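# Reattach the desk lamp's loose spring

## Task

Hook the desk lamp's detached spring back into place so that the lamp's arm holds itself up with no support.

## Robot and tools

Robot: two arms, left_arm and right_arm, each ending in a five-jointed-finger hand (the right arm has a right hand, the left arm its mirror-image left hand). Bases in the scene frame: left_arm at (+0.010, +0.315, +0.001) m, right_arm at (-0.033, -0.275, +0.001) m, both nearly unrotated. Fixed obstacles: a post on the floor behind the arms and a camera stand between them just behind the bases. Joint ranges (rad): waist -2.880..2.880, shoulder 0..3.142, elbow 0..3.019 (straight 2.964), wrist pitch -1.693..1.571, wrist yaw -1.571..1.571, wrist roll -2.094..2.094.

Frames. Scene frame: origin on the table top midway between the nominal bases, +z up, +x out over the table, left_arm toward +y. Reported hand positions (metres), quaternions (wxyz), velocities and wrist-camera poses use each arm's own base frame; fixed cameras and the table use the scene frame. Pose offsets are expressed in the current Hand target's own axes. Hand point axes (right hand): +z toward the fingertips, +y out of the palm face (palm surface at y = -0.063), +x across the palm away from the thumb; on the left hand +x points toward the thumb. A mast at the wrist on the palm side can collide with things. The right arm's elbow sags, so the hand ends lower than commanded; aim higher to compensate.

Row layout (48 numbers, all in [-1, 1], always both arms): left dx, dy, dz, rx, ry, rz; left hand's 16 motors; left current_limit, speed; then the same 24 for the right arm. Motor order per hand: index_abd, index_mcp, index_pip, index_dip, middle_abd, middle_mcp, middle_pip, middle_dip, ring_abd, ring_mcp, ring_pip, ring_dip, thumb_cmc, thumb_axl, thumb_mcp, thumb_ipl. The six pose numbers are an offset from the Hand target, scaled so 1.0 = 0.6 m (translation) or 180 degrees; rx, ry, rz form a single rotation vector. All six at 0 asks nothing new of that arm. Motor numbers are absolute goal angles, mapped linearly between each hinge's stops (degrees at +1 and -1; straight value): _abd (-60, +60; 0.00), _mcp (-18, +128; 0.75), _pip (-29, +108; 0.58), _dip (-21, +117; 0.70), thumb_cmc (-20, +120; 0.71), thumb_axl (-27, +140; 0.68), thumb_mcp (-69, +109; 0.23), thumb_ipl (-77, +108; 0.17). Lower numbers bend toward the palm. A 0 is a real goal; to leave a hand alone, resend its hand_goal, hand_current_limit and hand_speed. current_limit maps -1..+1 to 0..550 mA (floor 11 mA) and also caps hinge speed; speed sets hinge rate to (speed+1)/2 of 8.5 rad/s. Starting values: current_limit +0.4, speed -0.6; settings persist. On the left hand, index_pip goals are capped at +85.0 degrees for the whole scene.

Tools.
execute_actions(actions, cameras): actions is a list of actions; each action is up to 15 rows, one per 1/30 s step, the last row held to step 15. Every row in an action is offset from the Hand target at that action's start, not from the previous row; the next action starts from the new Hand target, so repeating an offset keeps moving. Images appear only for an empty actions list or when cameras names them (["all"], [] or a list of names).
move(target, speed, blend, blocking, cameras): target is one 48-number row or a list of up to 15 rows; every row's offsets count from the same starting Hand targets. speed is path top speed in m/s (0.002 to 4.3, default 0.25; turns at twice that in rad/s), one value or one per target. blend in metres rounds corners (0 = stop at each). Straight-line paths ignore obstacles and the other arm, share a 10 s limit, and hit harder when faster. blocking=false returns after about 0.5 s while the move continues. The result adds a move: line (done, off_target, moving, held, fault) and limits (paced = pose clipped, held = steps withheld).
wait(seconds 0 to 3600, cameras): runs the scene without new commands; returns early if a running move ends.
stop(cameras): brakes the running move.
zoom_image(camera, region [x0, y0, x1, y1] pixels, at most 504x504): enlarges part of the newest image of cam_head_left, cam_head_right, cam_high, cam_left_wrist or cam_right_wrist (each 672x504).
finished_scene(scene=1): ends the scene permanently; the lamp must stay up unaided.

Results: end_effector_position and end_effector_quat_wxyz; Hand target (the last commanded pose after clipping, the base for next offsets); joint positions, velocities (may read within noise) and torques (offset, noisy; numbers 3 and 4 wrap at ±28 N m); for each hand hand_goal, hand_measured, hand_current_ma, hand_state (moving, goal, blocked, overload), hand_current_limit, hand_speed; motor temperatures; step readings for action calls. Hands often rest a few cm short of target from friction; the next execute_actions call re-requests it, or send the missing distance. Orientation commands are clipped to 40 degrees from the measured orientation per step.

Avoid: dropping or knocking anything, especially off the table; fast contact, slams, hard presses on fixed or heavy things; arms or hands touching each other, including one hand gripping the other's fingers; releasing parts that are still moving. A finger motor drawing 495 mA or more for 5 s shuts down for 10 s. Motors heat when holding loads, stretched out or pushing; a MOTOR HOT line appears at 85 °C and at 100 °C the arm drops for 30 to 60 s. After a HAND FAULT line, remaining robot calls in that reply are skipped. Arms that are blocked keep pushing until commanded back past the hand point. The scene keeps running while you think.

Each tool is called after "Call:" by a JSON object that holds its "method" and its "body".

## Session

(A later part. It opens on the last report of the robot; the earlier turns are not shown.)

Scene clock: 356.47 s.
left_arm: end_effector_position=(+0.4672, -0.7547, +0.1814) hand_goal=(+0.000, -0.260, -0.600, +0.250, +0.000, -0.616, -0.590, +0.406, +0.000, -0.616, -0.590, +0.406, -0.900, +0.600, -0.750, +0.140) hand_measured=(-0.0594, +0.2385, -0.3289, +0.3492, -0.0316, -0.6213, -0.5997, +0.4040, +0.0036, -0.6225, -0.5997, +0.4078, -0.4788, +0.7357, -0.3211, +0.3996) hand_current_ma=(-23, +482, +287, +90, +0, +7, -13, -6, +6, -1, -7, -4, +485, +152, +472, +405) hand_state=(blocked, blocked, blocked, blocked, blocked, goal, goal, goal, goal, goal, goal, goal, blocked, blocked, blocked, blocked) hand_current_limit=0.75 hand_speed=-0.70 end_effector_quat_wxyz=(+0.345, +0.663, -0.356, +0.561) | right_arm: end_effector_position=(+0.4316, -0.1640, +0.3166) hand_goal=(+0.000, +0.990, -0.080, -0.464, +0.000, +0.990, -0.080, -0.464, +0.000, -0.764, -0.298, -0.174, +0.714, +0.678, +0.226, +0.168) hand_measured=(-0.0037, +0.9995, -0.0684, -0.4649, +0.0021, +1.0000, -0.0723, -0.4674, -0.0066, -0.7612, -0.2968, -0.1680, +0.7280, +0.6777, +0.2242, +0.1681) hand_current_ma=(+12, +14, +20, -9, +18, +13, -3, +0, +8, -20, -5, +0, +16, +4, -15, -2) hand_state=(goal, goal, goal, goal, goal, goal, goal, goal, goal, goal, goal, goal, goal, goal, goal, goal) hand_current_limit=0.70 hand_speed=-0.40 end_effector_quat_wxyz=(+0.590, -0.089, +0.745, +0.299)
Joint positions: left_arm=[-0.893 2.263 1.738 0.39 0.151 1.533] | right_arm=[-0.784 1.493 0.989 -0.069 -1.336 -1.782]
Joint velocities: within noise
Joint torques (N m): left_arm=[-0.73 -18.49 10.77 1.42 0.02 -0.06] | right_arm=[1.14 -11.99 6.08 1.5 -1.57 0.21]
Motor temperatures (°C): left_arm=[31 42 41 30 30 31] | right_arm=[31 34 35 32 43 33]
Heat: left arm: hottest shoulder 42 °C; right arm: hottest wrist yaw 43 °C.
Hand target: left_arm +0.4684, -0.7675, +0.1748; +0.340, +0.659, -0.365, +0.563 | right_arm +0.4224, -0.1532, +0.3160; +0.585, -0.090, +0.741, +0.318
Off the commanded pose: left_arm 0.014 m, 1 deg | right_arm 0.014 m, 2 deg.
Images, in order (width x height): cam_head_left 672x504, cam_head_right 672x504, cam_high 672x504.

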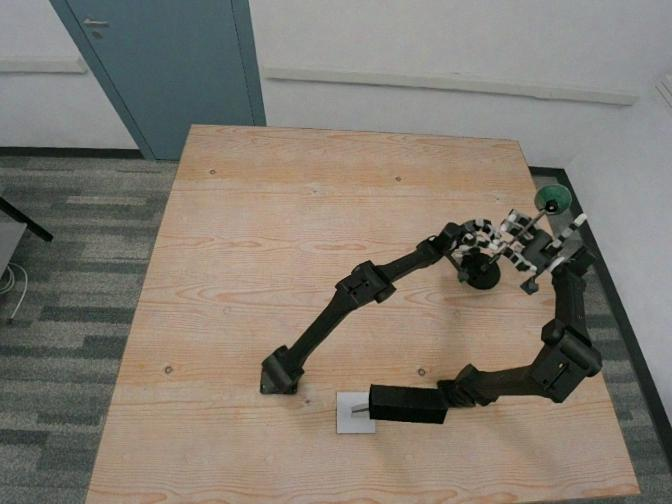

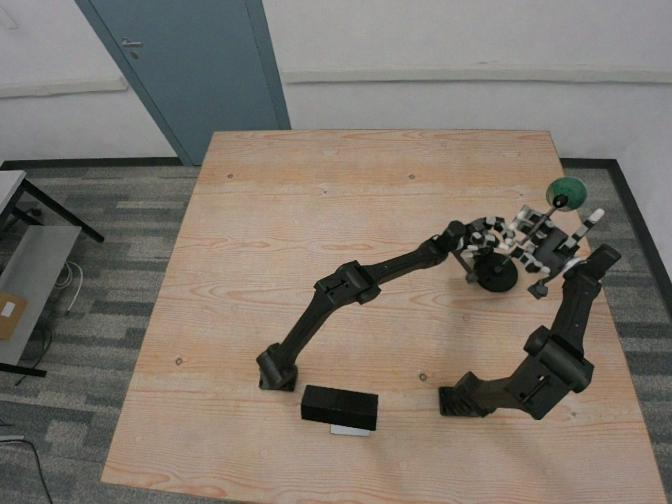

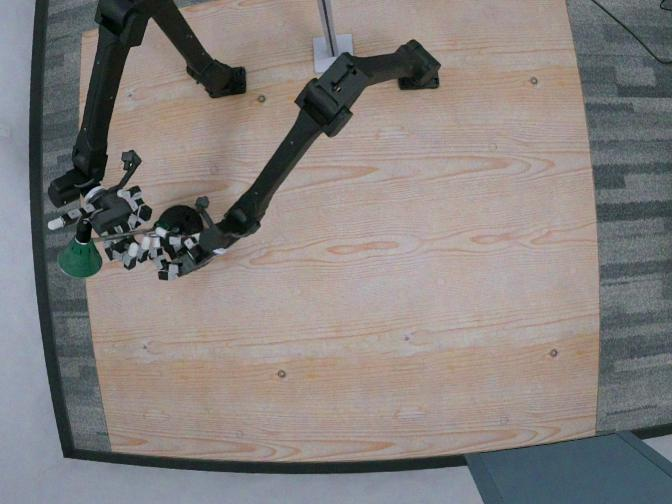

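Call:
{"method": "move", "body": {"target": [0, 0.0129, 0.0034, 0,0,0, 0,-0.26,-0.60,0.25, 0,-0.616,-0.59,0.406, 0,-0.616,-0.59,0.406, -0.90,0.60,-0.75,0.14, 0.75,-0.7, 0,0,0,0,0,0, 0,0.99,-0.08,-0.464, 0,0.99,-0.08,-0.464, 0,-0.764,-0.298,-0.174, 0.714,0.678,0.226,0.168, 0.7,-0.4], "speed": 0.02, "cameras": ["cam_left_wrist", "cam_head_right", "cam_high"]}}

Call:
{"method": "zoom_image", "body": {"camera": "cam_left_wrist", "region": [130, 110, 230, 200]}}

Call:
{"method": "zoom_image", "body": {"camera": "cam_high", "region": [142, 220, 182, 250]}}

Call:
{"method": "zoom_image", "body": {"camera": "cam_head_right", "region": [495, 230, 535, 270]}}

Scene clock: 361.73 s.
left_arm: end_effector_position=(+0.4633, -0.7592, +0.1812) hand_goal=(+0.000, -0.260, -0.600, +0.250, +0.000, -0.616, -0.590, +0.406, +0.000, -0.616, -0.590, +0.406, -0.900, +0.600, -0.750, +0.140) hand_measured=(-0.0609, +0.2397, -0.3289, +0.3492, -0.0330, -0.6213, -0.5984, +0.4040, +0.0021, -0.6213, -0.5997, +0.4078, -0.4813, +0.7357, -0.3211, +0.3987) hand_current_ma=(-8, +476, +292, +84, +2, +10, -7, -7, -13, -9, -5, -5, +484, +153, +475, +391) hand_state=(blocked, blocked, blocked, blocked, blocked, goal, goal, goal, goal, goal, goal, goal, blocked, blocked, blocked, blocked) hand_current_limit=0.75 hand_speed=-0.70 end_effector_quat_wxyz=(+0.344, +0.663, -0.356, +0.561) | right_arm: end_effector_position=(+0.4316, -0.1640, +0.3166) hand_goal=(+0.000, +0.990, -0.080, -0.464, +0.000, +0.990, -0.080, -0.464, +0.000, -0.764, -0.298, -0.174, +0.714, +0.678, +0.226, +0.168) hand_measured=(-0.0023, +0.9995, -0.0684, -0.4649, +0.0021, +0.9995, -0.0723, -0.4674, -0.0052, -0.7612, -0.2968, -0.1680, +0.7280, +0.6777, +0.2242, +0.1672) hand_current_ma=(+3, +19, +5, -11, -12, +30, +3, +23, -6, -12, +1, +1, +9, +2, -15, -4) hand_state=(goal, goal, goal, goal, goal, goal, goal, goal, goal, goal, goal, goal, goal, goal, goal, goal) hand_current_limit=0.70 hand_speed=-0.40 end_effector_quat_wxyz=(+0.590, -0.089, +0.745, +0.299)
Joint positions: left_arm=[-0.901 2.265 1.742 0.388 0.14 1.533] | right_arm=[-0.784 1.493 0.989 -0.069 -1.336 -1.782]
Joint torques (N m): left_arm=[-0.91 -18.78 10.73 1.61 0.05 -0.08] | right_arm=[1.26 -12.1 6.06 1.47 -1.58 0.21]
Heat: left arm: hottest shoulder 42 °C; right arm: hottest wrist yaw 43 °C.
Hand target: left_arm +0.4628, -0.7731, +0.1749; +0.340, +0.659, -0.365, +0.563 | right_arm +0.4224, -0.1532, +0.3160; +0.585, -0.090, +0.741, +0.318
Off the commanded pose: left_arm 0.015 m, 1 deg | right_arm 0.014 m, 2 deg.
move: off_target (left_arm)
cam_left_wrist: T_world_to_cam=[[0.4344, 0.37345, -0.81965, 0.19804], [0.19183, 0.85076, 0.48929, 0.42736], [0.88006, -0.36978, 0.29793, -0.61288]] pos_world=[0.37136, -0.66417, 0.13582]
Images, in order (width x height): cam_head_right 672x504, cam_high 672x504, cam_left_wrist 672x504.

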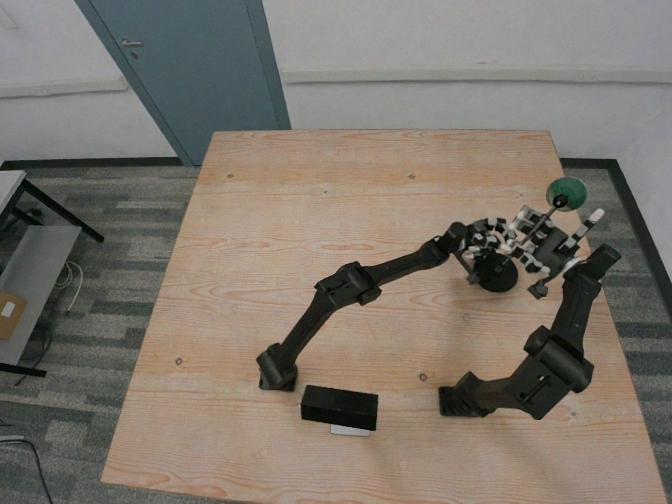

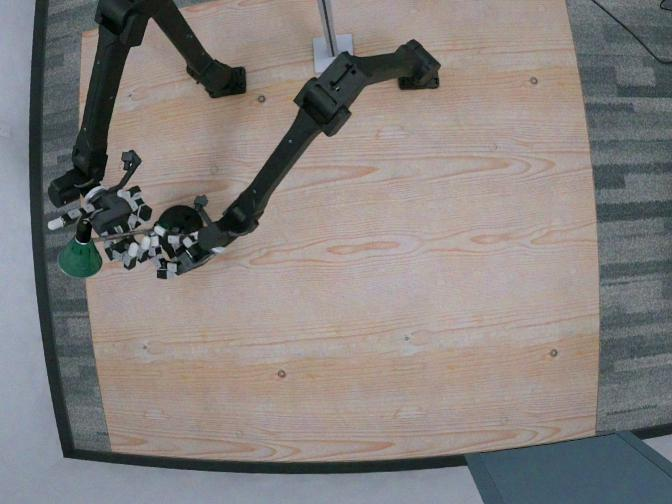

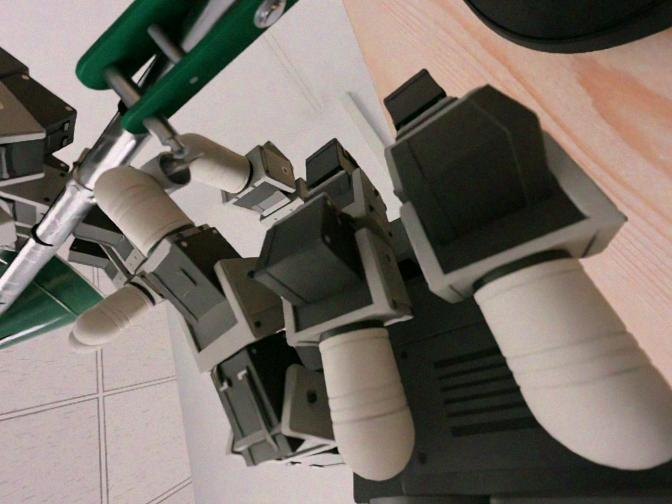

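Scaled by 5.040 from the camera's image (finer frame: 960x720).

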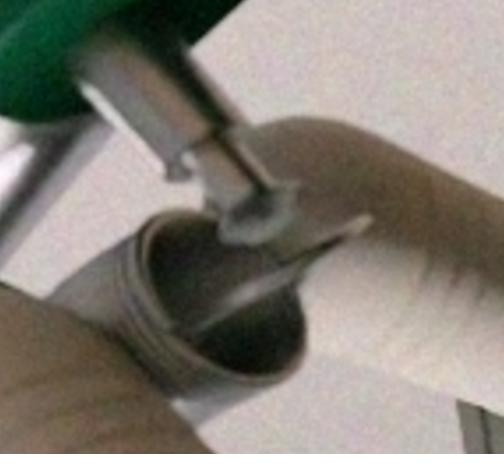

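Scaled by 12.600 from the camera's image (finer frame: 960x720).

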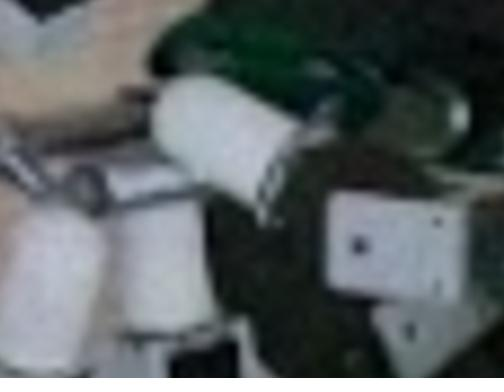

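Scaled by 12.600 from the camera's image (finer frame: 960x720).

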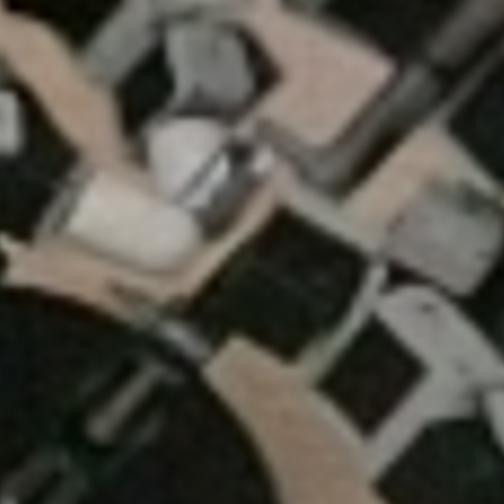

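Call:
{"method": "move", "body": {"target": [0, 0.0040, 0.0010, 0,0,0, 0,-0.26,-0.60,0.25, 0,-0.616,-0.59,0.406, 0,-0.616,-0.59,0.406, -0.90,0.60,-0.75,0.14, 0.75,-0.7, 0,0,0,0,0,0, 0,0.99,-0.08,-0.464, 0,0.99,-0.08,-0.464, 0,-0.764,-0.298,-0.174, 0.714,0.678,0.226,0.168, 0.7,-0.4], "speed": 0.02, "cameras": ["cam_left_wrist"]}}

Call:
{"method": "zoom_image", "body": {"camera": "cam_left_wrist", "region": [130, 110, 230, 200]}}

Scene clock: 363.93 s.
left_arm: end_effector_position=(+0.4630, -0.7597, +0.1810) hand_goal=(+0.000, -0.260, -0.600, +0.250, +0.000, -0.616, -0.590, +0.406, +0.000, -0.616, -0.590, +0.406, -0.900, +0.600, -0.750, +0.140) hand_measured=(-0.0594, +0.2385, -0.3289, +0.3492, -0.0316, -0.6201, -0.5997, +0.4040, +0.0021, -0.6213, -0.5997, +0.4078, -0.4813, +0.7367, -0.3211, +0.3987) hand_current_ma=(-16, +480, +284, +92, +5, -6, -10, -7, -9, -11, -10, +1, +477, +153, +468, +394) hand_state=(blocked, blocked, blocked, blocked, blocked, goal, goal, goal, goal, goal, goal, goal, blocked, blocked, blocked, blocked) hand_current_limit=0.75 hand_speed=-0.70 end_effector_quat_wxyz=(+0.343, +0.664, -0.356, +0.562) | right_arm: end_effector_position=(+0.4316, -0.1640, +0.3166) hand_goal=(+0.000, +0.990, -0.080, -0.464, +0.000, +0.990, -0.080, -0.464, +0.000, -0.764, -0.298, -0.174, +0.714, +0.678, +0.226, +0.168) hand_measured=(-0.0023, +0.9995, -0.0684, -0.4649, +0.0021, +1.0000, -0.0710, -0.4674, -0.0052, -0.7612, -0.2968, -0.1668, +0.7280, +0.6777, +0.2242, +0.1672) hand_current_ma=(+6, +11, +13, -8, +2, +13, -4, +20, -3, -5, +13, +12, +18, -1, -12, +0) hand_state=(goal, goal, goal, goal, goal, goal, goal, goal, goal, goal, goal, goal, goal, goal, goal, goal) hand_current_limit=0.70 hand_speed=-0.40 end_effector_quat_wxyz=(+0.590, -0.089, +0.745, +0.299)
Joint positions: left_arm=[-0.902 2.265 1.742 0.388 0.137 1.533] | right_arm=[-0.784 1.493 0.989 -0.069 -1.336 -1.782]
Joint torques (N m): left_arm=[-0.97 -18.73 10.88 1.4 0.07 -0.08] | right_arm=[1.26 -12.16 6.08 1.48 -1.57 0.21]
Heat: left arm: hottest shoulder 42 °C; right arm: hottest wrist yaw 43 °C.
Hand target: left_arm +0.4609, -0.7749, +0.1749; +0.340, +0.659, -0.365, +0.563 | right_arm +0.4224, -0.1532, +0.3160; +0.585, -0.090, +0.741, +0.318
Off the commanded pose: left_arm 0.016 m, 1 deg | right_arm 0.014 m, 2 deg.
move: off_target (left_arm)
cam_left_wrist: T_world_to_cam=[[0.43362, 0.37489, -0.81941, 0.19958], [0.18979, 0.85095, 0.48976, 0.42882], [0.88088, -0.36789, 0.29784, -0.61176]] pos_world=[0.37096, -0.66478, 0.13572]

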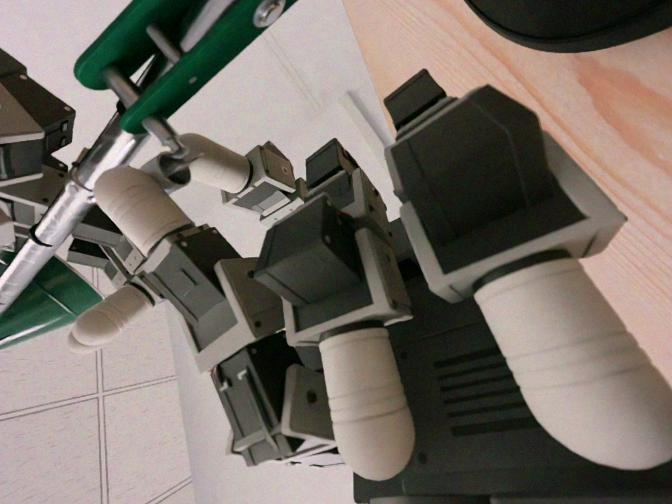

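Scaled by 5.040 from the camera's image (finer frame: 960x720).

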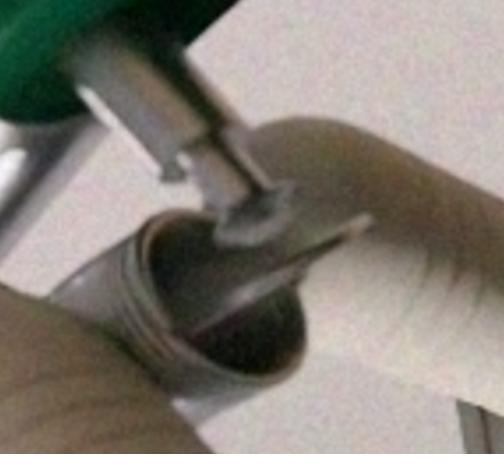

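Call:
{"method": "move", "body": {"target": [0, 0.0080, 0.0021, 0,0,0, 0,-0.26,-0.60,0.25, 0,-0.616,-0.59,0.406, 0,-0.616,-0.59,0.406, -0.90,0.60,-0.75,0.14, 0.75,-0.7, 0,0,0,0,0,0, 0,0.99,-0.08,-0.464, 0,0.99,-0.08,-0.464, 0,-0.764,-0.298,-0.174, 0.714,0.678,0.226,0.168, 0.7,-0.4], "speed": 0.02, "cameras": ["cam_left_wrist"]}}

Call:
{"method": "zoom_image", "body": {"camera": "cam_left_wrist", "region": [130, 110, 230, 200]}}

Scene clock: 364.80 s.
left_arm: end_effector_position=(+0.4602, -0.7629, +0.1813) hand_goal=(+0.000, -0.260, -0.600, +0.250, +0.000, -0.616, -0.590, +0.406, +0.000, -0.616, -0.590, +0.406, -0.900, +0.600, -0.750, +0.140) hand_measured=(-0.0594, +0.2397, -0.3289, +0.3492, -0.0316, -0.6213, -0.5997, +0.4040, +0.0021, -0.6213, -0.5997, +0.4078, -0.4826, +0.7357, -0.3211, +0.3996) hand_current_ma=(-19, +476, +283, +90, -8, +1, -19, -12, -15, +7, +0, +2, +482, +147, +472, +390) hand_state=(blocked, blocked, blocked, blocked, blocked, goal, goal, goal, goal, goal, goal, goal, blocked, blocked, blocked, blocked) hand_current_limit=0.75 hand_speed=-0.70 end_effector_quat_wxyz=(+0.343, +0.663, -0.355, +0.562) | right_arm: end_effector_position=(+0.4316, -0.1641, +0.3166) hand_goal=(+0.000, +0.990, -0.080, -0.464, +0.000, +0.990, -0.080, -0.464, +0.000, -0.764, -0.298, -0.174, +0.714, +0.678, +0.226, +0.168) hand_measured=(-0.0037, +1.0000, -0.0697, -0.4662, +0.0021, +0.9995, -0.0710, -0.4674, -0.0066, -0.7624, -0.2956, -0.1680, +0.7280, +0.6767, +0.2242, +0.1681) hand_current_ma=(+6, +8, +9, -11, -8, +35, -1, +5, +8, -6, +0, +5, +32, +10, -5, +5) hand_state=(goal, goal, goal, goal, goal, goal, goal, goal, goal, goal, goal, goal, goal, goal, goal, goal) hand_current_limit=0.70 hand_speed=-0.40 end_effector_quat_wxyz=(+0.590, -0.089, +0.745, +0.299)
Joint positions: left_arm=[-0.909 2.267 1.745 0.388 0.129 1.533] | right_arm=[-0.785 1.493 0.989 -0.069 -1.336 -1.782]
Joint torques (N m): left_arm=[-1.2 -18.73 10.76 1.44 0.04 -0.09] | right_arm=[0.97 -11.99 6.08 1.47 -1.57 0.2]
Heat: left arm: hottest shoulder 42 °C; right arm: hottest wrist yaw 43 °C.
Hand target: left_arm +0.4575, -0.7783, +0.1747; +0.340, +0.659, -0.365, +0.563 | right_arm +0.4224, -0.1531, +0.3160; +0.584, -0.090, +0.741, +0.318
Off the commanded pose: left_arm 0.017 m, 1 deg | right_arm 0.014 m, 2 deg.
move: off_target (left_arm)
cam_left_wrist: T_world_to_cam=[[0.43464, 0.37487, -0.81888, 0.20172], [0.18808, 0.85142, 0.48959, 0.43319], [0.88075, -0.36682, 0.29956, -0.60995]] pos_world=[0.36806, -0.66818, 0.13581]

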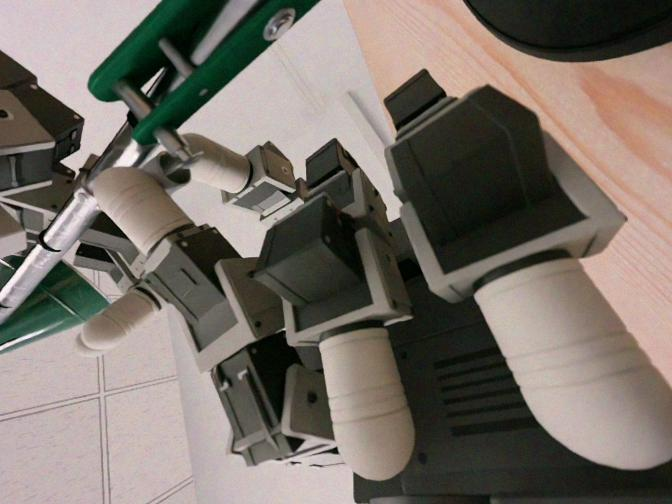

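Scaled by 5.040 from the camera's image (finer frame: 960x720).

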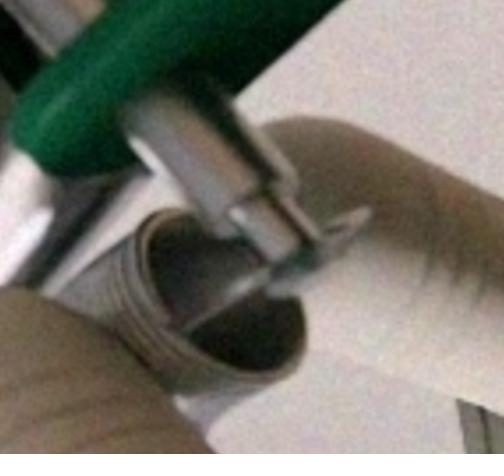

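Call:
{"method": "zoom_image", "body": {"camera": "cam_left_wrist", "region": [160, 135, 215, 185]}}

Scaled by 9.164 from the camera's image (finer frame: 960x720).

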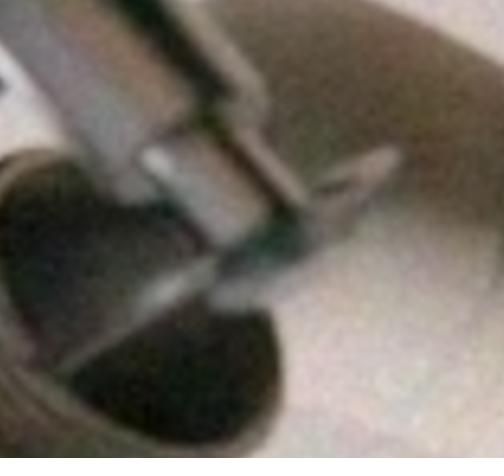

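Call:
{"method": "zoom_image", "body": {"camera": "cam_left_wrist", "region": [172, 142, 208, 174]}}

Scaled by 14.000 from the camera's image (finer frame: 960x720).

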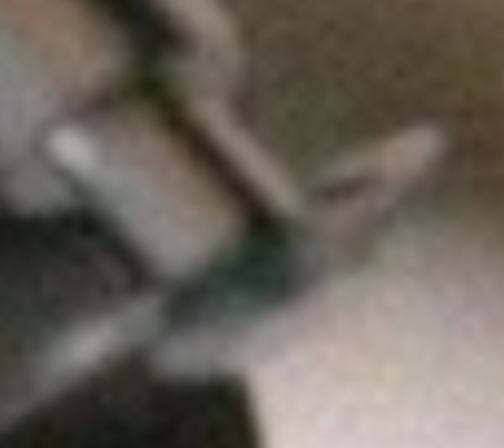

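Call:
{"method": "move", "body": {"target": [0, 0.0064, 0.0017, 0,0,0, 0,-0.26,-0.60,0.25, 0,-0.616,-0.59,0.406, 0,-0.616,-0.59,0.406, -0.90,0.60,-0.75,0.14, 0.75,-0.7, 0,0,0,0,0,0, 0,0.99,-0.08,-0.464, 0,0.99,-0.08,-0.464, 0,-0.764,-0.298,-0.174, 0.714,0.678,0.226,0.168, 0.7,-0.4], "speed": 0.02, "cameras": ["cam_left_wrist"]}}

Call:
{"method": "zoom_image", "body": {"camera": "cam_left_wrist", "region": [130, 110, 230, 200]}}

Call:
{"method": "zoom_image", "body": {"camera": "cam_left_wrist", "region": [166, 140, 211, 180]}}

Scene clock: 368.97 s.
left_arm: end_effector_position=(+0.4595, -0.7643, +0.1817) hand_goal=(+0.000, -0.260, -0.600, +0.250, +0.000, -0.616, -0.590, +0.406, +0.000, -0.616, -0.590, +0.406, -0.900, +0.600, -0.750, +0.140) hand_measured=(-0.0609, +0.2397, -0.3289, +0.3492, -0.0316, -0.6213, -0.5997, +0.4040, +0.0021, -0.6213, -0.5997, +0.4078, -0.4826, +0.7367, -0.3211, +0.3987) hand_current_ma=(-22, +464, +274, +85, -11, +5, -6, -7, -9, -5, -19, -2, +489, +155, +461, +401) hand_state=(blocked, blocked, blocked, blocked, blocked, goal, goal, goal, goal, goal, goal, goal, moving, blocked, blocked, blocked) hand_current_limit=0.75 hand_speed=-0.70 end_effector_quat_wxyz=(+0.342, +0.663, -0.355, +0.563) | right_arm: end_effector_position=(+0.4314, -0.1645, +0.3166) hand_goal=(+0.000, +0.990, -0.080, -0.464, +0.000, +0.990, -0.080, -0.464, +0.000, -0.764, -0.298, -0.174, +0.714, +0.678, +0.226, +0.168) hand_measured=(-0.0023, +1.0000, -0.0697, -0.4662, +0.0021, +1.0000, -0.0710, -0.4662, -0.0052, -0.7612, -0.2968, -0.1668, +0.7280, +0.6777, +0.2242, +0.1672) hand_current_ma=(+3, +14, +14, -22, -5, +19, -4, +14, +19, -2, -3, +25, +26, +1, +8, +0) hand_state=(goal, goal, goal, goal, goal, goal, goal, goal, goal, goal, goal, goal, goal, goal, goal, goal) hand_current_limit=0.70 hand_speed=-0.40 end_effector_quat_wxyz=(+0.590, -0.089, +0.745, +0.298)
Joint positions: left_arm=[-0.911 2.267 1.746 0.387 0.124 1.533] | right_arm=[-0.785 1.493 0.989 -0.069 -1.336 -1.782]
Joint torques (N m): left_arm=[-1.32 -18.67 10.76 1.4 0.1 -0.1] | right_arm=[1.9 -12.1 6.02 1.5 -1.57 0.2]
Heat: left arm: hottest elbow 43 °C; right arm: hottest wrist yaw 43 °C.
Hand target: left_arm +0.4546, -0.7812, +0.1750; +0.340, +0.659, -0.365, +0.563 | right_arm +0.4224, -0.1532, +0.3160; +0.585, -0.090, +0.741, +0.318
Off the commanded pose: left_arm 0.019 m, 1 deg | right_arm 0.015 m, 2 deg.
move: off_target (left_arm)
cam_left_wrist: T_world_to_cam=[[0.43438, 0.37606, -0.81847, 0.20384], [0.18499, 0.85206, 0.48967, 0.43615], [0.88153, -0.36411, 0.30055, -0.60835]] pos_world=[0.36705, -0.66979, 0.13611]

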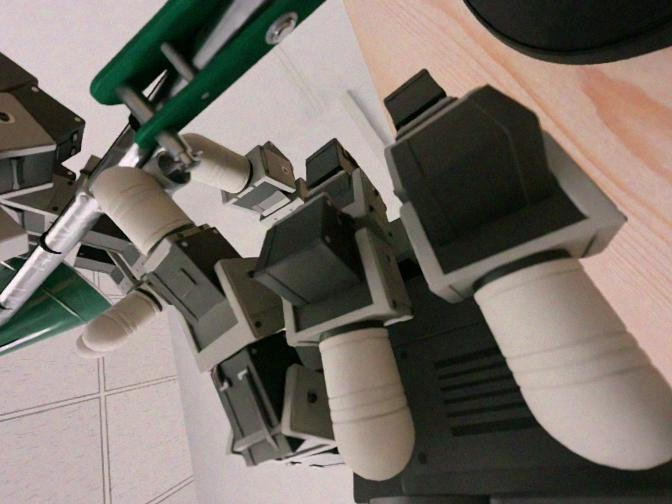

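Scaled by 5.040 from the camera's image (finer frame: 960x720).

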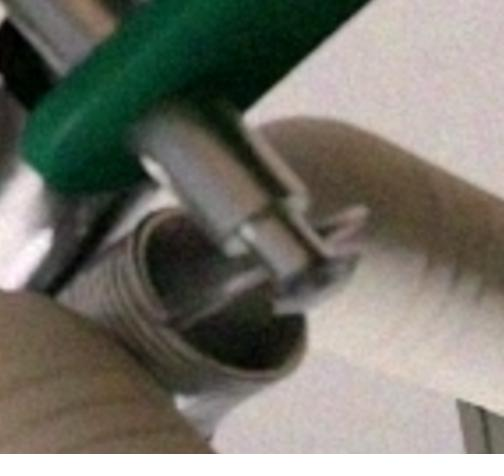

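Scaled by 11.200 from the camera's image (finer frame: 960x720).

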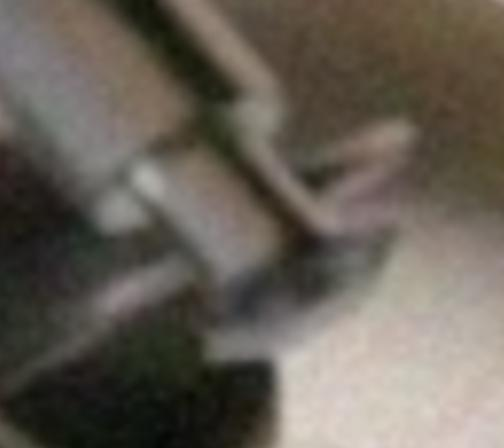

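Call:
{"method": "move", "body": {"target": [0, -0.029, -0.0077, 0,0,0, 0,-0.26,-0.60,0.25, 0,-0.616,-0.59,0.406, 0,-0.616,-0.59,0.406, -0.90,0.60,-0.75,0.14, 0.75,-0.7, 0,0,0,0,0,0, 0,0.99,-0.08,-0.464, 0,0.99,-0.08,-0.464, 0,-0.764,-0.298,-0.174, 0.714,0.678,0.226,0.168, 0.7,-0.4], "speed": 0.02, "cameras": ["cam_left_wrist"]}}

Call:
{"method": "zoom_image", "body": {"camera": "cam_left_wrist", "region": [130, 110, 230, 200]}}

Scene clock: 373.87 s.
left_arm: end_effector_position=(+0.4597, -0.7626, +0.1818) hand_goal=(+0.000, -0.260, -0.600, +0.250, +0.000, -0.616, -0.590, +0.406, +0.000, -0.616, -0.590, +0.406, -0.900, +0.600, -0.750, +0.140) hand_measured=(-0.0623, +0.2409, -0.3289, +0.3492, -0.0316, -0.6213, -0.5984, +0.4040, +0.0021, -0.6213, -0.5997, +0.4078, -0.4839, +0.7367, -0.3211, +0.3987) hand_current_ma=(-1, +477, +279, +93, -5, -4, -18, -17, -3, -2, -8, -1, +479, +156, +464, +396) hand_state=(moving, blocked, blocked, blocked, blocked, goal, goal, goal, goal, goal, goal, goal, blocked, blocked, blocked, blocked) hand_current_limit=0.75 hand_speed=-0.70 end_effector_quat_wxyz=(+0.346, +0.662, -0.358, +0.561) | right_arm: end_effector_position=(+0.4314, -0.1646, +0.3166) hand_goal=(+0.000, +0.990, -0.080, -0.464, +0.000, +0.990, -0.080, -0.464, +0.000, -0.764, -0.298, -0.174, +0.714, +0.678, +0.226, +0.168) hand_measured=(-0.0023, +0.9995, -0.0697, -0.4662, +0.0021, +0.9995, -0.0723, -0.4662, -0.0052, -0.7612, -0.2956, -0.1680, +0.7267, +0.6767, +0.2242, +0.1681) hand_current_ma=(+9, +15, +4, -5, +0, +32, +18, -6, +17, -5, +10, +6, +8, +5, -1, -7) hand_state=(goal, goal, goal, goal, goal, goal, goal, goal, goal, goal, goal, goal, goal, goal, goal, goal) hand_current_limit=0.70 hand_speed=-0.40 end_effector_quat_wxyz=(+0.590, -0.089, +0.745, +0.298)
Joint positions: left_arm=[-0.907 2.267 1.747 0.387 0.141 1.533] | right_arm=[-0.786 1.493 0.989 -0.069 -1.336 -1.782]
Joint torques (N m): left_arm=[0.15 -19.02 10.33 1.44 0.3 -0.07] | right_arm=[1.26 -12.16 6.12 1.48 -1.57 0.2]
Heat: left arm: hottest elbow 44 °C; right arm: hottest wrist yaw 43 °C.
Hand target: left_arm +0.4675, -0.7684, +0.1749; +0.340, +0.659, -0.365, +0.563 | right_arm +0.4224, -0.1532, +0.3160; +0.585, -0.090, +0.741, +0.318
Off the commanded pose: left_arm 0.012 m, 1 deg | right_arm 0.015 m, 2 deg.
move: off_target (left_arm)
cam_left_wrist: T_world_to_cam=[[0.43753, 0.36945, -0.8198, 0.19693], [0.19654, 0.85037, 0.48811, 0.4282], [0.87747, -0.37468, 0.29945, -0.61404]] pos_world=[0.36848, -0.66696, 0.13631]

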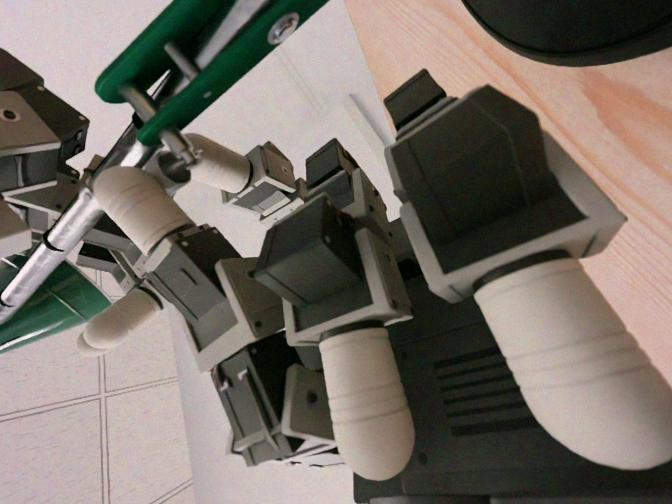

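Scaled by 5.040 from the camera's image (finer frame: 960x720).

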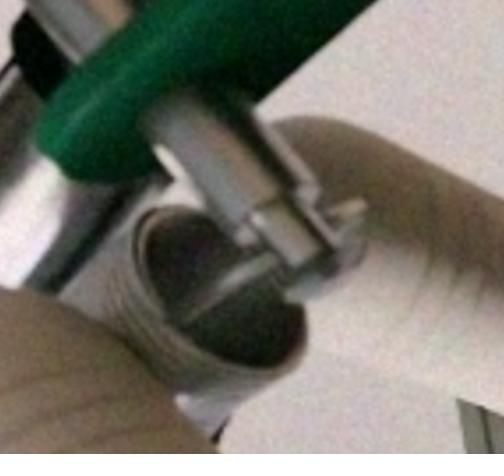

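Call:
{"method": "move", "body": {"target": [0, -0.0145, -0.0038, 0,0,0, 0,-0.26,-0.60,0.25, 0,-0.616,-0.59,0.406, 0,-0.616,-0.59,0.406, -0.90,0.60,-0.75,0.14, 0.75,-0.7, 0,0,0,0,0,0, 0,0.99,-0.08,-0.464, 0,0.99,-0.08,-0.464, 0,-0.764,-0.298,-0.174, 0.714,0.678,0.226,0.168, 0.7,-0.4], "speed": 0.02, "cameras": ["cam_left_wrist"]}}

Call:
{"method": "zoom_image", "body": {"camera": "cam_left_wrist", "region": [130, 110, 230, 200]}}

Scene clock: 375.10 s.
left_arm: end_effector_position=(+0.4649, -0.7580, +0.1820) hand_goal=(+0.000, -0.260, -0.600, +0.250, +0.000, -0.616, -0.590, +0.406, +0.000, -0.616, -0.590, +0.406, -0.900, +0.600, -0.750, +0.140) hand_measured=(-0.0682, +0.2409, -0.3289, +0.3492, -0.0316, -0.6201, -0.5997, +0.4040, +0.0036, -0.6225, -0.5997, +0.4078, -0.4889, +0.7367, -0.3211, +0.3987) hand_current_ma=(-23, +465, +281, +89, -10, +6, -10, -14, -11, +1, +0, -5, +469, +136, +475, +400) hand_state=(blocked, blocked, blocked, blocked, blocked, goal, goal, goal, goal, goal, goal, goal, blocked, blocked, blocked, blocked) hand_current_limit=0.75 hand_speed=-0.70 end_effector_quat_wxyz=(+0.347, +0.661, -0.358, +0.560) | right_arm: end_effector_position=(+0.4314, -0.1646, +0.3166) hand_goal=(+0.000, +0.990, -0.080, -0.464, +0.000, +0.990, -0.080, -0.464, +0.000, -0.764, -0.298, -0.174, +0.714, +0.678, +0.226, +0.168) hand_measured=(-0.0023, +0.9995, -0.0697, -0.4649, +0.0021, +1.0000, -0.0723, -0.4674, -0.0052, -0.7612, -0.2968, -0.1680, +0.7280, +0.6777, +0.2242, +0.1681) hand_current_ma=(+0, +19, +7, -6, -3, +24, +11, +0, +6, -16, +11, +0, +10, +13, -7, -14) hand_state=(goal, goal, goal, goal, goal, goal, goal, goal, goal, goal, goal, goal, goal, goal, goal, goal) hand_current_limit=0.70 hand_speed=-0.40 end_effector_quat_wxyz=(+0.590, -0.089, +0.745, +0.298)
Joint positions: left_arm=[-0.896 2.267 1.747 0.387 0.154 1.533] | right_arm=[-0.786 1.493 0.989 -0.069 -1.336 -1.782]
Joint torques (N m): left_arm=[0.5 -18.96 10.06 1.59 0.3 -0.04] | right_arm=[1.26 -12.1 6.08 1.47 -1.58 0.21]
Heat: left arm: hottest elbow 44 °C; right arm: hottest wrist yaw 43 °C.
Hand target: left_arm +0.4737, -0.7621, +0.1749; +0.340, +0.659, -0.365, +0.563 | right_arm +0.4224, -0.1532, +0.3160; +0.585, -0.090, +0.741, +0.318
Off the commanded pose: left_arm 0.012 m, 1 deg | right_arm 0.015 m, 2 deg.
move: off_target (left_arm)
cam_left_wrist: T_world_to_cam=[[0.43759, 0.36714, -0.82081, 0.19154], [0.19995, 0.85026, 0.48691, 0.42177], [0.87666, -0.37718, 0.29866, -0.6183]] pos_world=[0.37389, -0.66215, 0.13651]

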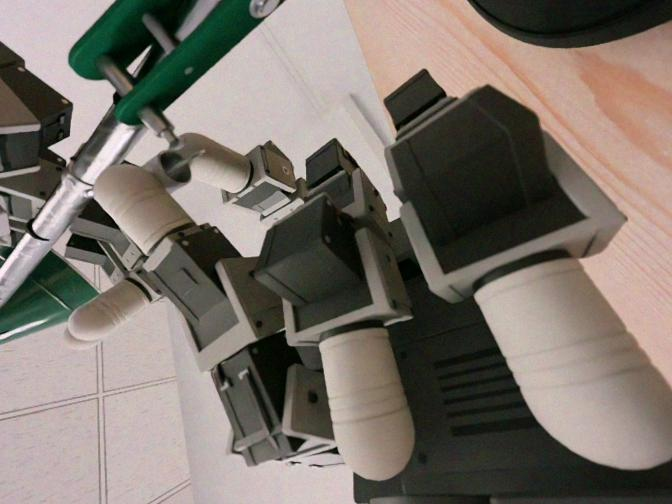

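Scaled by 5.040 from the camera's image (finer frame: 960x720).

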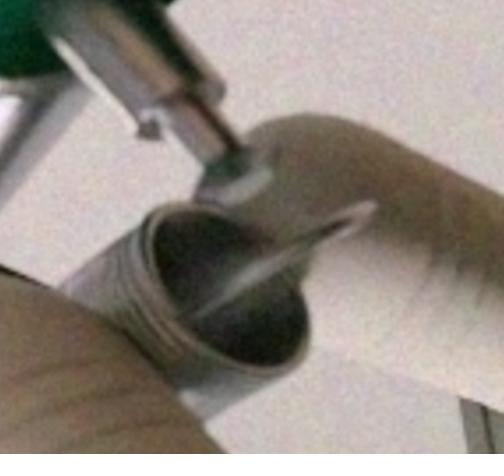

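Call:
{"method": "move", "body": {"target": [-0.0023, 0.0042, -0.016, 0,0,0, 0,-0.26,-0.60,0.25, 0,-0.616,-0.59,0.406, 0,-0.616,-0.59,0.406, -0.90,0.60,-0.75,0.14, 0.75,-0.7, 0,0,0,0,0,0, 0,0.99,-0.08,-0.464, 0,0.99,-0.08,-0.464, 0,-0.764,-0.298,-0.174, 0.714,0.678,0.226,0.168, 0.7,-0.4], "speed": 0.02, "cameras": ["cam_left_wrist"]}}

Call:
{"method": "zoom_image", "body": {"camera": "cam_left_wrist", "region": [130, 110, 230, 200]}}

Scene clock: 376.30 s.
left_arm: end_effector_position=(+0.4649, -0.7580, +0.1820) hand_goal=(+0.000, -0.260, -0.600, +0.250, +0.000, -0.616, -0.590, +0.406, +0.000, -0.616, -0.590, +0.406, -0.900, +0.600, -0.750, +0.140) hand_measured=(-0.0696, +0.2409, -0.3289, +0.3492, -0.0316, -0.6201, -0.5984, +0.4040, +0.0036, -0.6225, -0.5984, +0.4078, -0.4889, +0.7367, -0.3211, +0.3987) hand_current_ma=(-9, +474, +289, +82, -5, -2, -6, +4, -2, -5, -7, +2, +477, +137, +473, +412) hand_state=(blocked, blocked, blocked, blocked, blocked, goal, goal, goal, goal, goal, goal, goal, blocked, blocked, blocked, blocked) hand_current_limit=0.75 hand_speed=-0.70 end_effector_quat_wxyz=(+0.347, +0.661, -0.358, +0.560) | right_arm: end_effector_position=(+0.4314, -0.1646, +0.3166) hand_goal=(+0.000, +0.990, -0.080, -0.464, +0.000, +0.990, -0.080, -0.464, +0.000, -0.764, -0.298, -0.174, +0.714, +0.678, +0.226, +0.168) hand_measured=(-0.0023, +1.0000, -0.0684, -0.4662, +0.0021, +1.0000, -0.0710, -0.4674, -0.0052, -0.7612, -0.2956, -0.1668, +0.7280, +0.6777, +0.2242, +0.1681) hand_current_ma=(+13, +22, +4, -12, -12, +21, +0, +0, +1, -2, +10, +12, +12, +0, -7, -9) hand_state=(goal, goal, goal, goal, goal, goal, goal, goal, goal, goal, goal, goal, goal, goal, goal, goal) hand_current_limit=0.70 hand_speed=-0.40 end_effector_quat_wxyz=(+0.590, -0.089, +0.745, +0.298)
Joint positions: left_arm=[-0.896 2.267 1.747 0.387 0.154 1.533] | right_arm=[-0.786 1.493 0.989 -0.069 -1.336 -1.782]
Joint torques (N m): left_arm=[0.62 -20.54 7.13 2.39 0.24 -0.05] | right_arm=[1.26 -12.04 6.11 1.5 -1.58 0.21]
Heat: left arm: hottest elbow 44 °C; right arm: hottest wrist yaw 43 °C.
Hand target: left_arm +0.4667, -0.7550, +0.1749; +0.340, +0.659, -0.365, +0.563 | right_arm +0.4224, -0.1532, +0.3160; +0.585, -0.090, +0.741, +0.318
Off the commanded pose: left_arm 0.008 m, 1 deg | right_arm 0.015 m, 2 deg.
move: done
cam_left_wrist: T_world_to_cam=[[0.43759, 0.36714, -0.82081, 0.19154], [0.19995, 0.85026, 0.48691, 0.42177], [0.87666, -0.37718, 0.29866, -0.6183]] pos_world=[0.37389, -0.66215, 0.13651]

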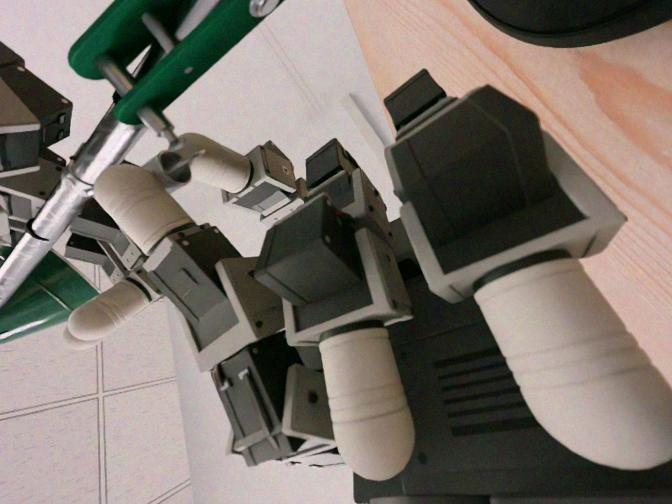

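Scaled by 5.040 from the camera's image (finer frame: 960x720).

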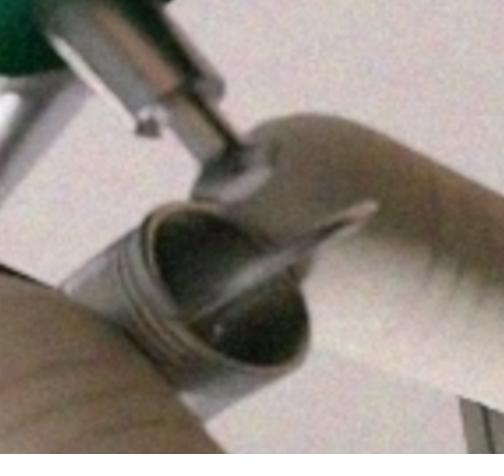

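Call:
{"method": "move", "body": {"target": [-0.0014, 0.0026, -0.0096, 0,0,0, 0,-0.26,-0.60,0.25, 0,-0.616,-0.59,0.406, 0,-0.616,-0.59,0.406, -0.90,0.60,-0.75,0.14, 0.75,-0.7, 0,0,0,0,0,0, 0,0.99,-0.08,-0.464, 0,0.99,-0.08,-0.464, 0,-0.764,-0.298,-0.174, 0.714,0.678,0.226,0.168, 0.7,-0.4], "speed": 0.02, "cameras": ["cam_left_wrist"]}}

Call:
{"method": "zoom_image", "body": {"camera": "cam_left_wrist", "region": [130, 110, 230, 200]}}

Scene clock: 377.37 s.
left_arm: end_effector_position=(+0.4634, -0.7561, +0.1818) hand_goal=(+0.000, -0.260, -0.600, +0.250, +0.000, -0.616, -0.590, +0.406, +0.000, -0.616, -0.590, +0.406, -0.900, +0.600, -0.750, +0.140) hand_measured=(-0.0696, +0.2397, -0.3289, +0.3492, -0.0316, -0.6201, -0.5984, +0.4040, +0.0036, -0.6213, -0.5997, +0.4078, -0.4876, +0.7367, -0.3221, +0.3987) hand_current_ma=(-19, +469, +282, +87, +0, -4, -19, -18, -3, -11, -8, -6, +475, +149, +472, +403) hand_state=(blocked, blocked, blocked, blocked, blocked, goal, goal, goal, goal, goal, goal, goal, blocked, blocked, blocked, blocked) hand_current_limit=0.75 hand_speed=-0.70 end_effector_quat_wxyz=(+0.348, +0.661, -0.358, +0.561) | right_arm: end_effector_position=(+0.4314, -0.1646, +0.3166) hand_goal=(+0.000, +0.990, -0.080, -0.464, +0.000, +0.990, -0.080, -0.464, +0.000, -0.764, -0.298, -0.174, +0.714, +0.678, +0.226, +0.168) hand_measured=(-0.0037, +0.9995, -0.0697, -0.4662, +0.0021, +0.9995, -0.0723, -0.4674, -0.0066, -0.7612, -0.2956, -0.1668, +0.7293, +0.6767, +0.2232, +0.1681) hand_current_ma=(+4, +7, +16, +6, +4, +19, -1, +0, +8, -15, +5, +15, +18, +1, -4, -13) hand_state=(goal, goal, goal, goal, goal, goal, goal, goal, goal, goal, goal, goal, goal, goal, goal, goal) hand_current_limit=0.70 hand_speed=-0.40 end_effector_quat_wxyz=(+0.590, -0.089, +0.745, +0.298)
Joint positions: left_arm=[-0.896 2.262 1.736 0.395 0.154 1.533] | right_arm=[-0.786 1.493 0.989 -0.069 -1.336 -1.782]
Joint torques (N m): left_arm=[0.5 -21.36 6.04 2.47 0.21 -0.05] | right_arm=[1.2 -12.1 6.09 1.48 -1.58 0.21]
Heat: left arm: hottest elbow 44 °C; right arm: hottest wrist yaw 43 °C.
Hand target: left_arm +0.4624, -0.7508, +0.1749; +0.340, +0.659, -0.365, +0.563 | right_arm +0.4224, -0.1532, +0.3160; +0.585, -0.090, +0.741, +0.318
Off the commanded pose: left_arm 0.009 m, 1 deg | right_arm 0.015 m, 2 deg.
move: done
cam_left_wrist: T_world_to_cam=[[0.4384, 0.36613, -0.82082, 0.19019], [0.19953, 0.85083, 0.48609, 0.42136], [0.87635, -0.37688, 0.29995, -0.61613]] pos_world=[0.37249, -0.66035, 0.13611]

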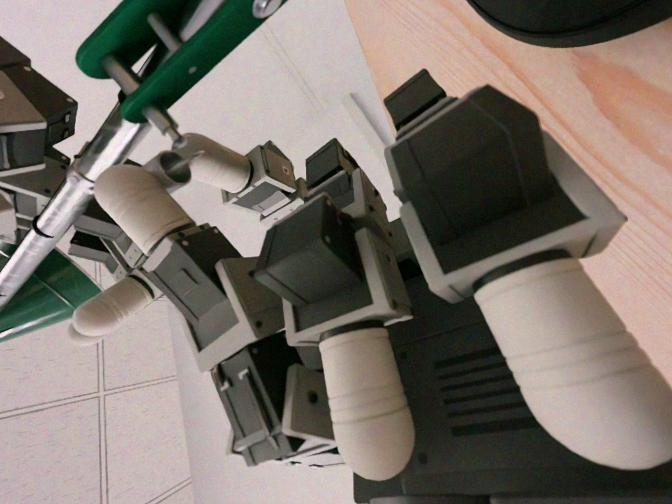

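Scaled by 5.040 from the camera's image (finer frame: 960x720).

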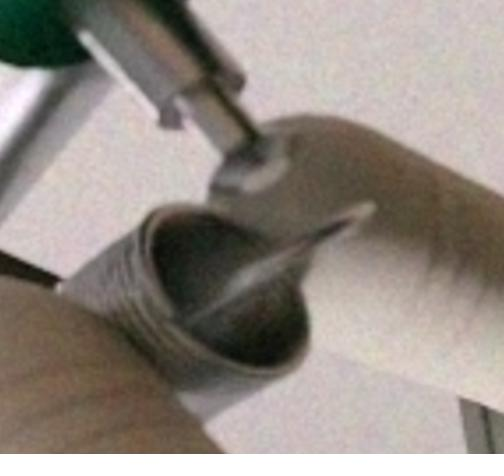

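Call:
{"method": "move", "body": {"target": [-0.0012, 0.0021, -0.008, 0,0,0, 0,-0.26,-0.60,0.25, 0,-0.616,-0.59,0.406, 0,-0.616,-0.59,0.406, -0.90,0.60,-0.75,0.14, 0.75,-0.7, 0,0,0,0,0,0, 0,0.99,-0.08,-0.464, 0,0.99,-0.08,-0.464, 0,-0.764,-0.298,-0.174, 0.714,0.678,0.226,0.168, 0.7,-0.4], "speed": 0.02, "cameras": ["cam_left_wrist", "cam_high", "cam_head_right"]}}

Call:
{"method": "zoom_image", "body": {"camera": "cam_left_wrist", "region": [130, 110, 230, 200]}}

Call:
{"method": "zoom_image", "body": {"camera": "cam_high", "region": [142, 220, 182, 250]}}

Call:
{"method": "zoom_image", "body": {"camera": "cam_head_right", "region": [495, 230, 535, 270]}}

Scene clock: 378.47 s.
left_arm: end_effector_position=(+0.4605, -0.7525, +0.1837) hand_goal=(+0.000, -0.260, -0.600, +0.250, +0.000, -0.616, -0.590, +0.406, +0.000, -0.616, -0.590, +0.406, -0.900, +0.600, -0.750, +0.140) hand_measured=(-0.0696, +0.2409, -0.3289, +0.3492, -0.0316, -0.6201, -0.5984, +0.4040, +0.0021, -0.6213, -0.5984, +0.4078, -0.4876, +0.7367, -0.3221, +0.3987) hand_current_ma=(-25, +475, +285, +95, -11, -6, -20, -14, -5, +2, -2, +2, +476, +142, +472, +393) hand_state=(blocked, blocked, blocked, blocked, blocked, goal, goal, goal, goal, goal, goal, goal, blocked, blocked, blocked, blocked) hand_current_limit=0.75 hand_speed=-0.70 end_effector_quat_wxyz=(+0.348, +0.660, -0.358, +0.562) | right_arm: end_effector_position=(+0.4314, -0.1646, +0.3166) hand_goal=(+0.000, +0.990, -0.080, -0.464, +0.000, +0.990, -0.080, -0.464, +0.000, -0.764, -0.298, -0.174, +0.714, +0.678, +0.226, +0.168) hand_measured=(-0.0037, +1.0000, -0.0684, -0.4662, +0.0021, +1.0000, -0.0710, -0.4674, -0.0052, -0.7624, -0.2968, -0.1680, +0.7280, +0.6777, +0.2242, +0.1672) hand_current_ma=(+20, +22, +10, -7, +6, +32, +4, +9, -1, +2, +11, +3, +21, +3, -2, -14) hand_state=(goal, goal, goal, goal, goal, goal, goal, goal, goal, goal, goal, goal, goal, goal, goal, goal) hand_current_limit=0.70 hand_speed=-0.40 end_effector_quat_wxyz=(+0.590, -0.089, +0.745, +0.298)
Joint positions: left_arm=[-0.896 2.25 1.715 0.406 0.154 1.533] | right_arm=[-0.786 1.493 0.989 -0.069 -1.336 -1.782]
Joint torques (N m): left_arm=[0.44 -21.13 5.89 2.37 0.19 -0.06] | right_arm=[1.2 -12.04 6.09 1.5 -1.58 0.21]
Heat: left arm: hottest elbow 44 °C; right arm: hottest wrist yaw 43 °C.
Hand target: left_arm +0.4589, -0.7473, +0.1751; +0.340, +0.658, -0.365, +0.563 | right_arm +0.4224, -0.1532, +0.3160; +0.585, -0.090, +0.741, +0.318
Off the commanded pose: left_arm 0.010 m, 1 deg | right_arm 0.015 m, 2 deg.
move: done
cam_left_wrist: T_world_to_cam=[[0.43993, 0.36414, -0.82089, 0.1895], [0.19867, 0.85199, 0.4844, 0.41953], [0.87578, -0.37619, 0.30247, -0.61249]] pos_world=[0.36969, -0.65685, 0.13759]
Images, in order (width x height): cam_head_right 672x504, cam_high 672x504, cam_left_wrist 672x504.

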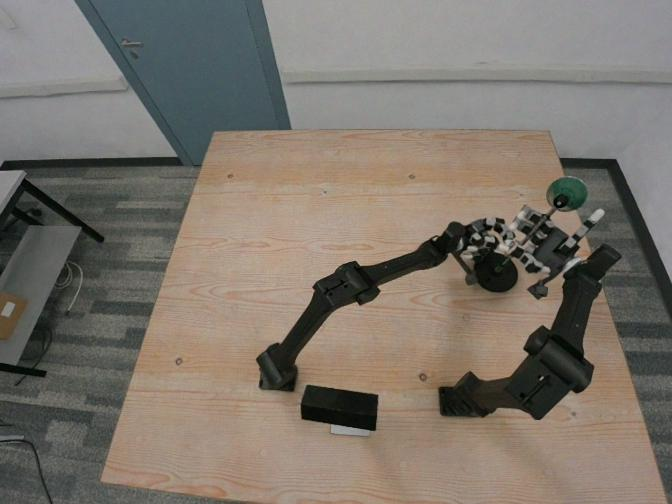

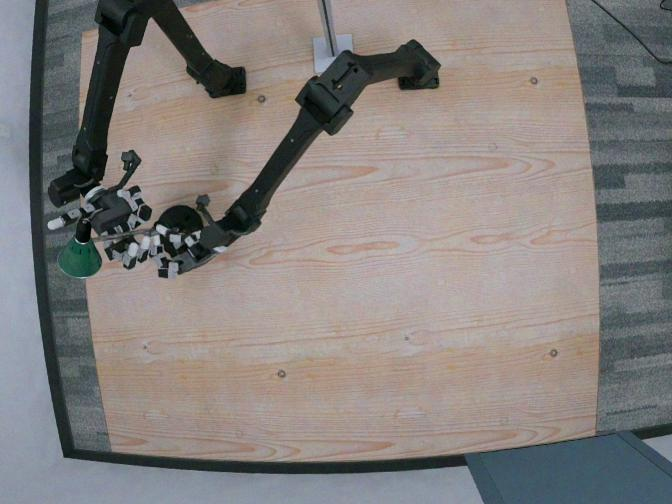

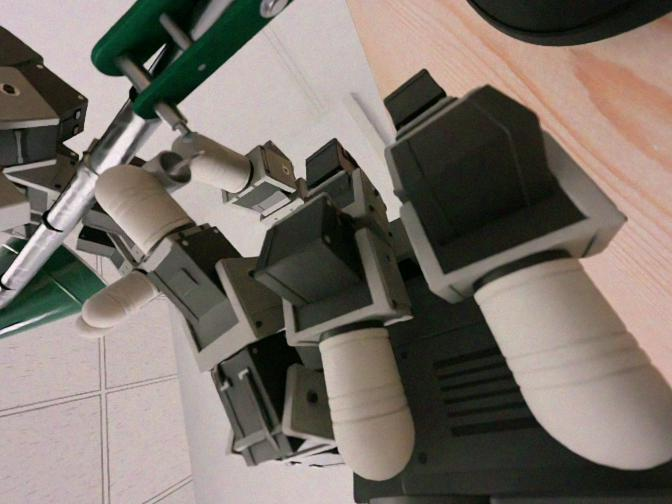

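Scaled by 5.040 from the camera's image (finer frame: 960x720).

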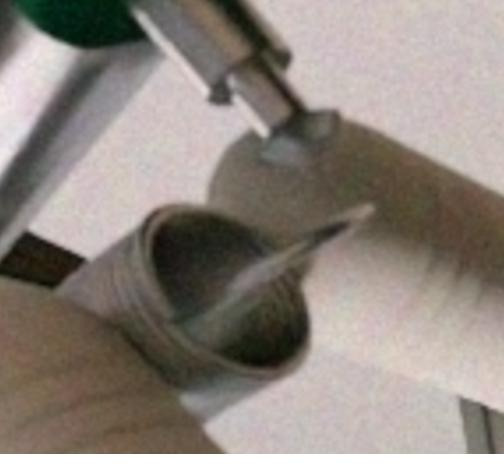

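Scaled by 12.600 from the camera's image (finer frame: 960x720).

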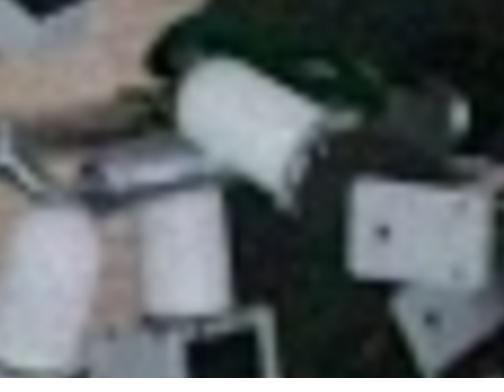

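Scaled by 12.600 from the camera's image (finer frame: 960x720).

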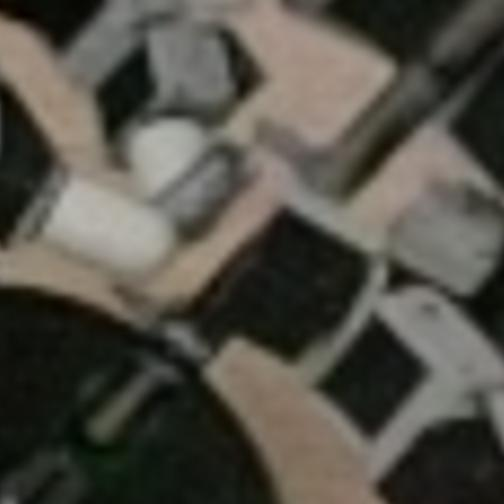

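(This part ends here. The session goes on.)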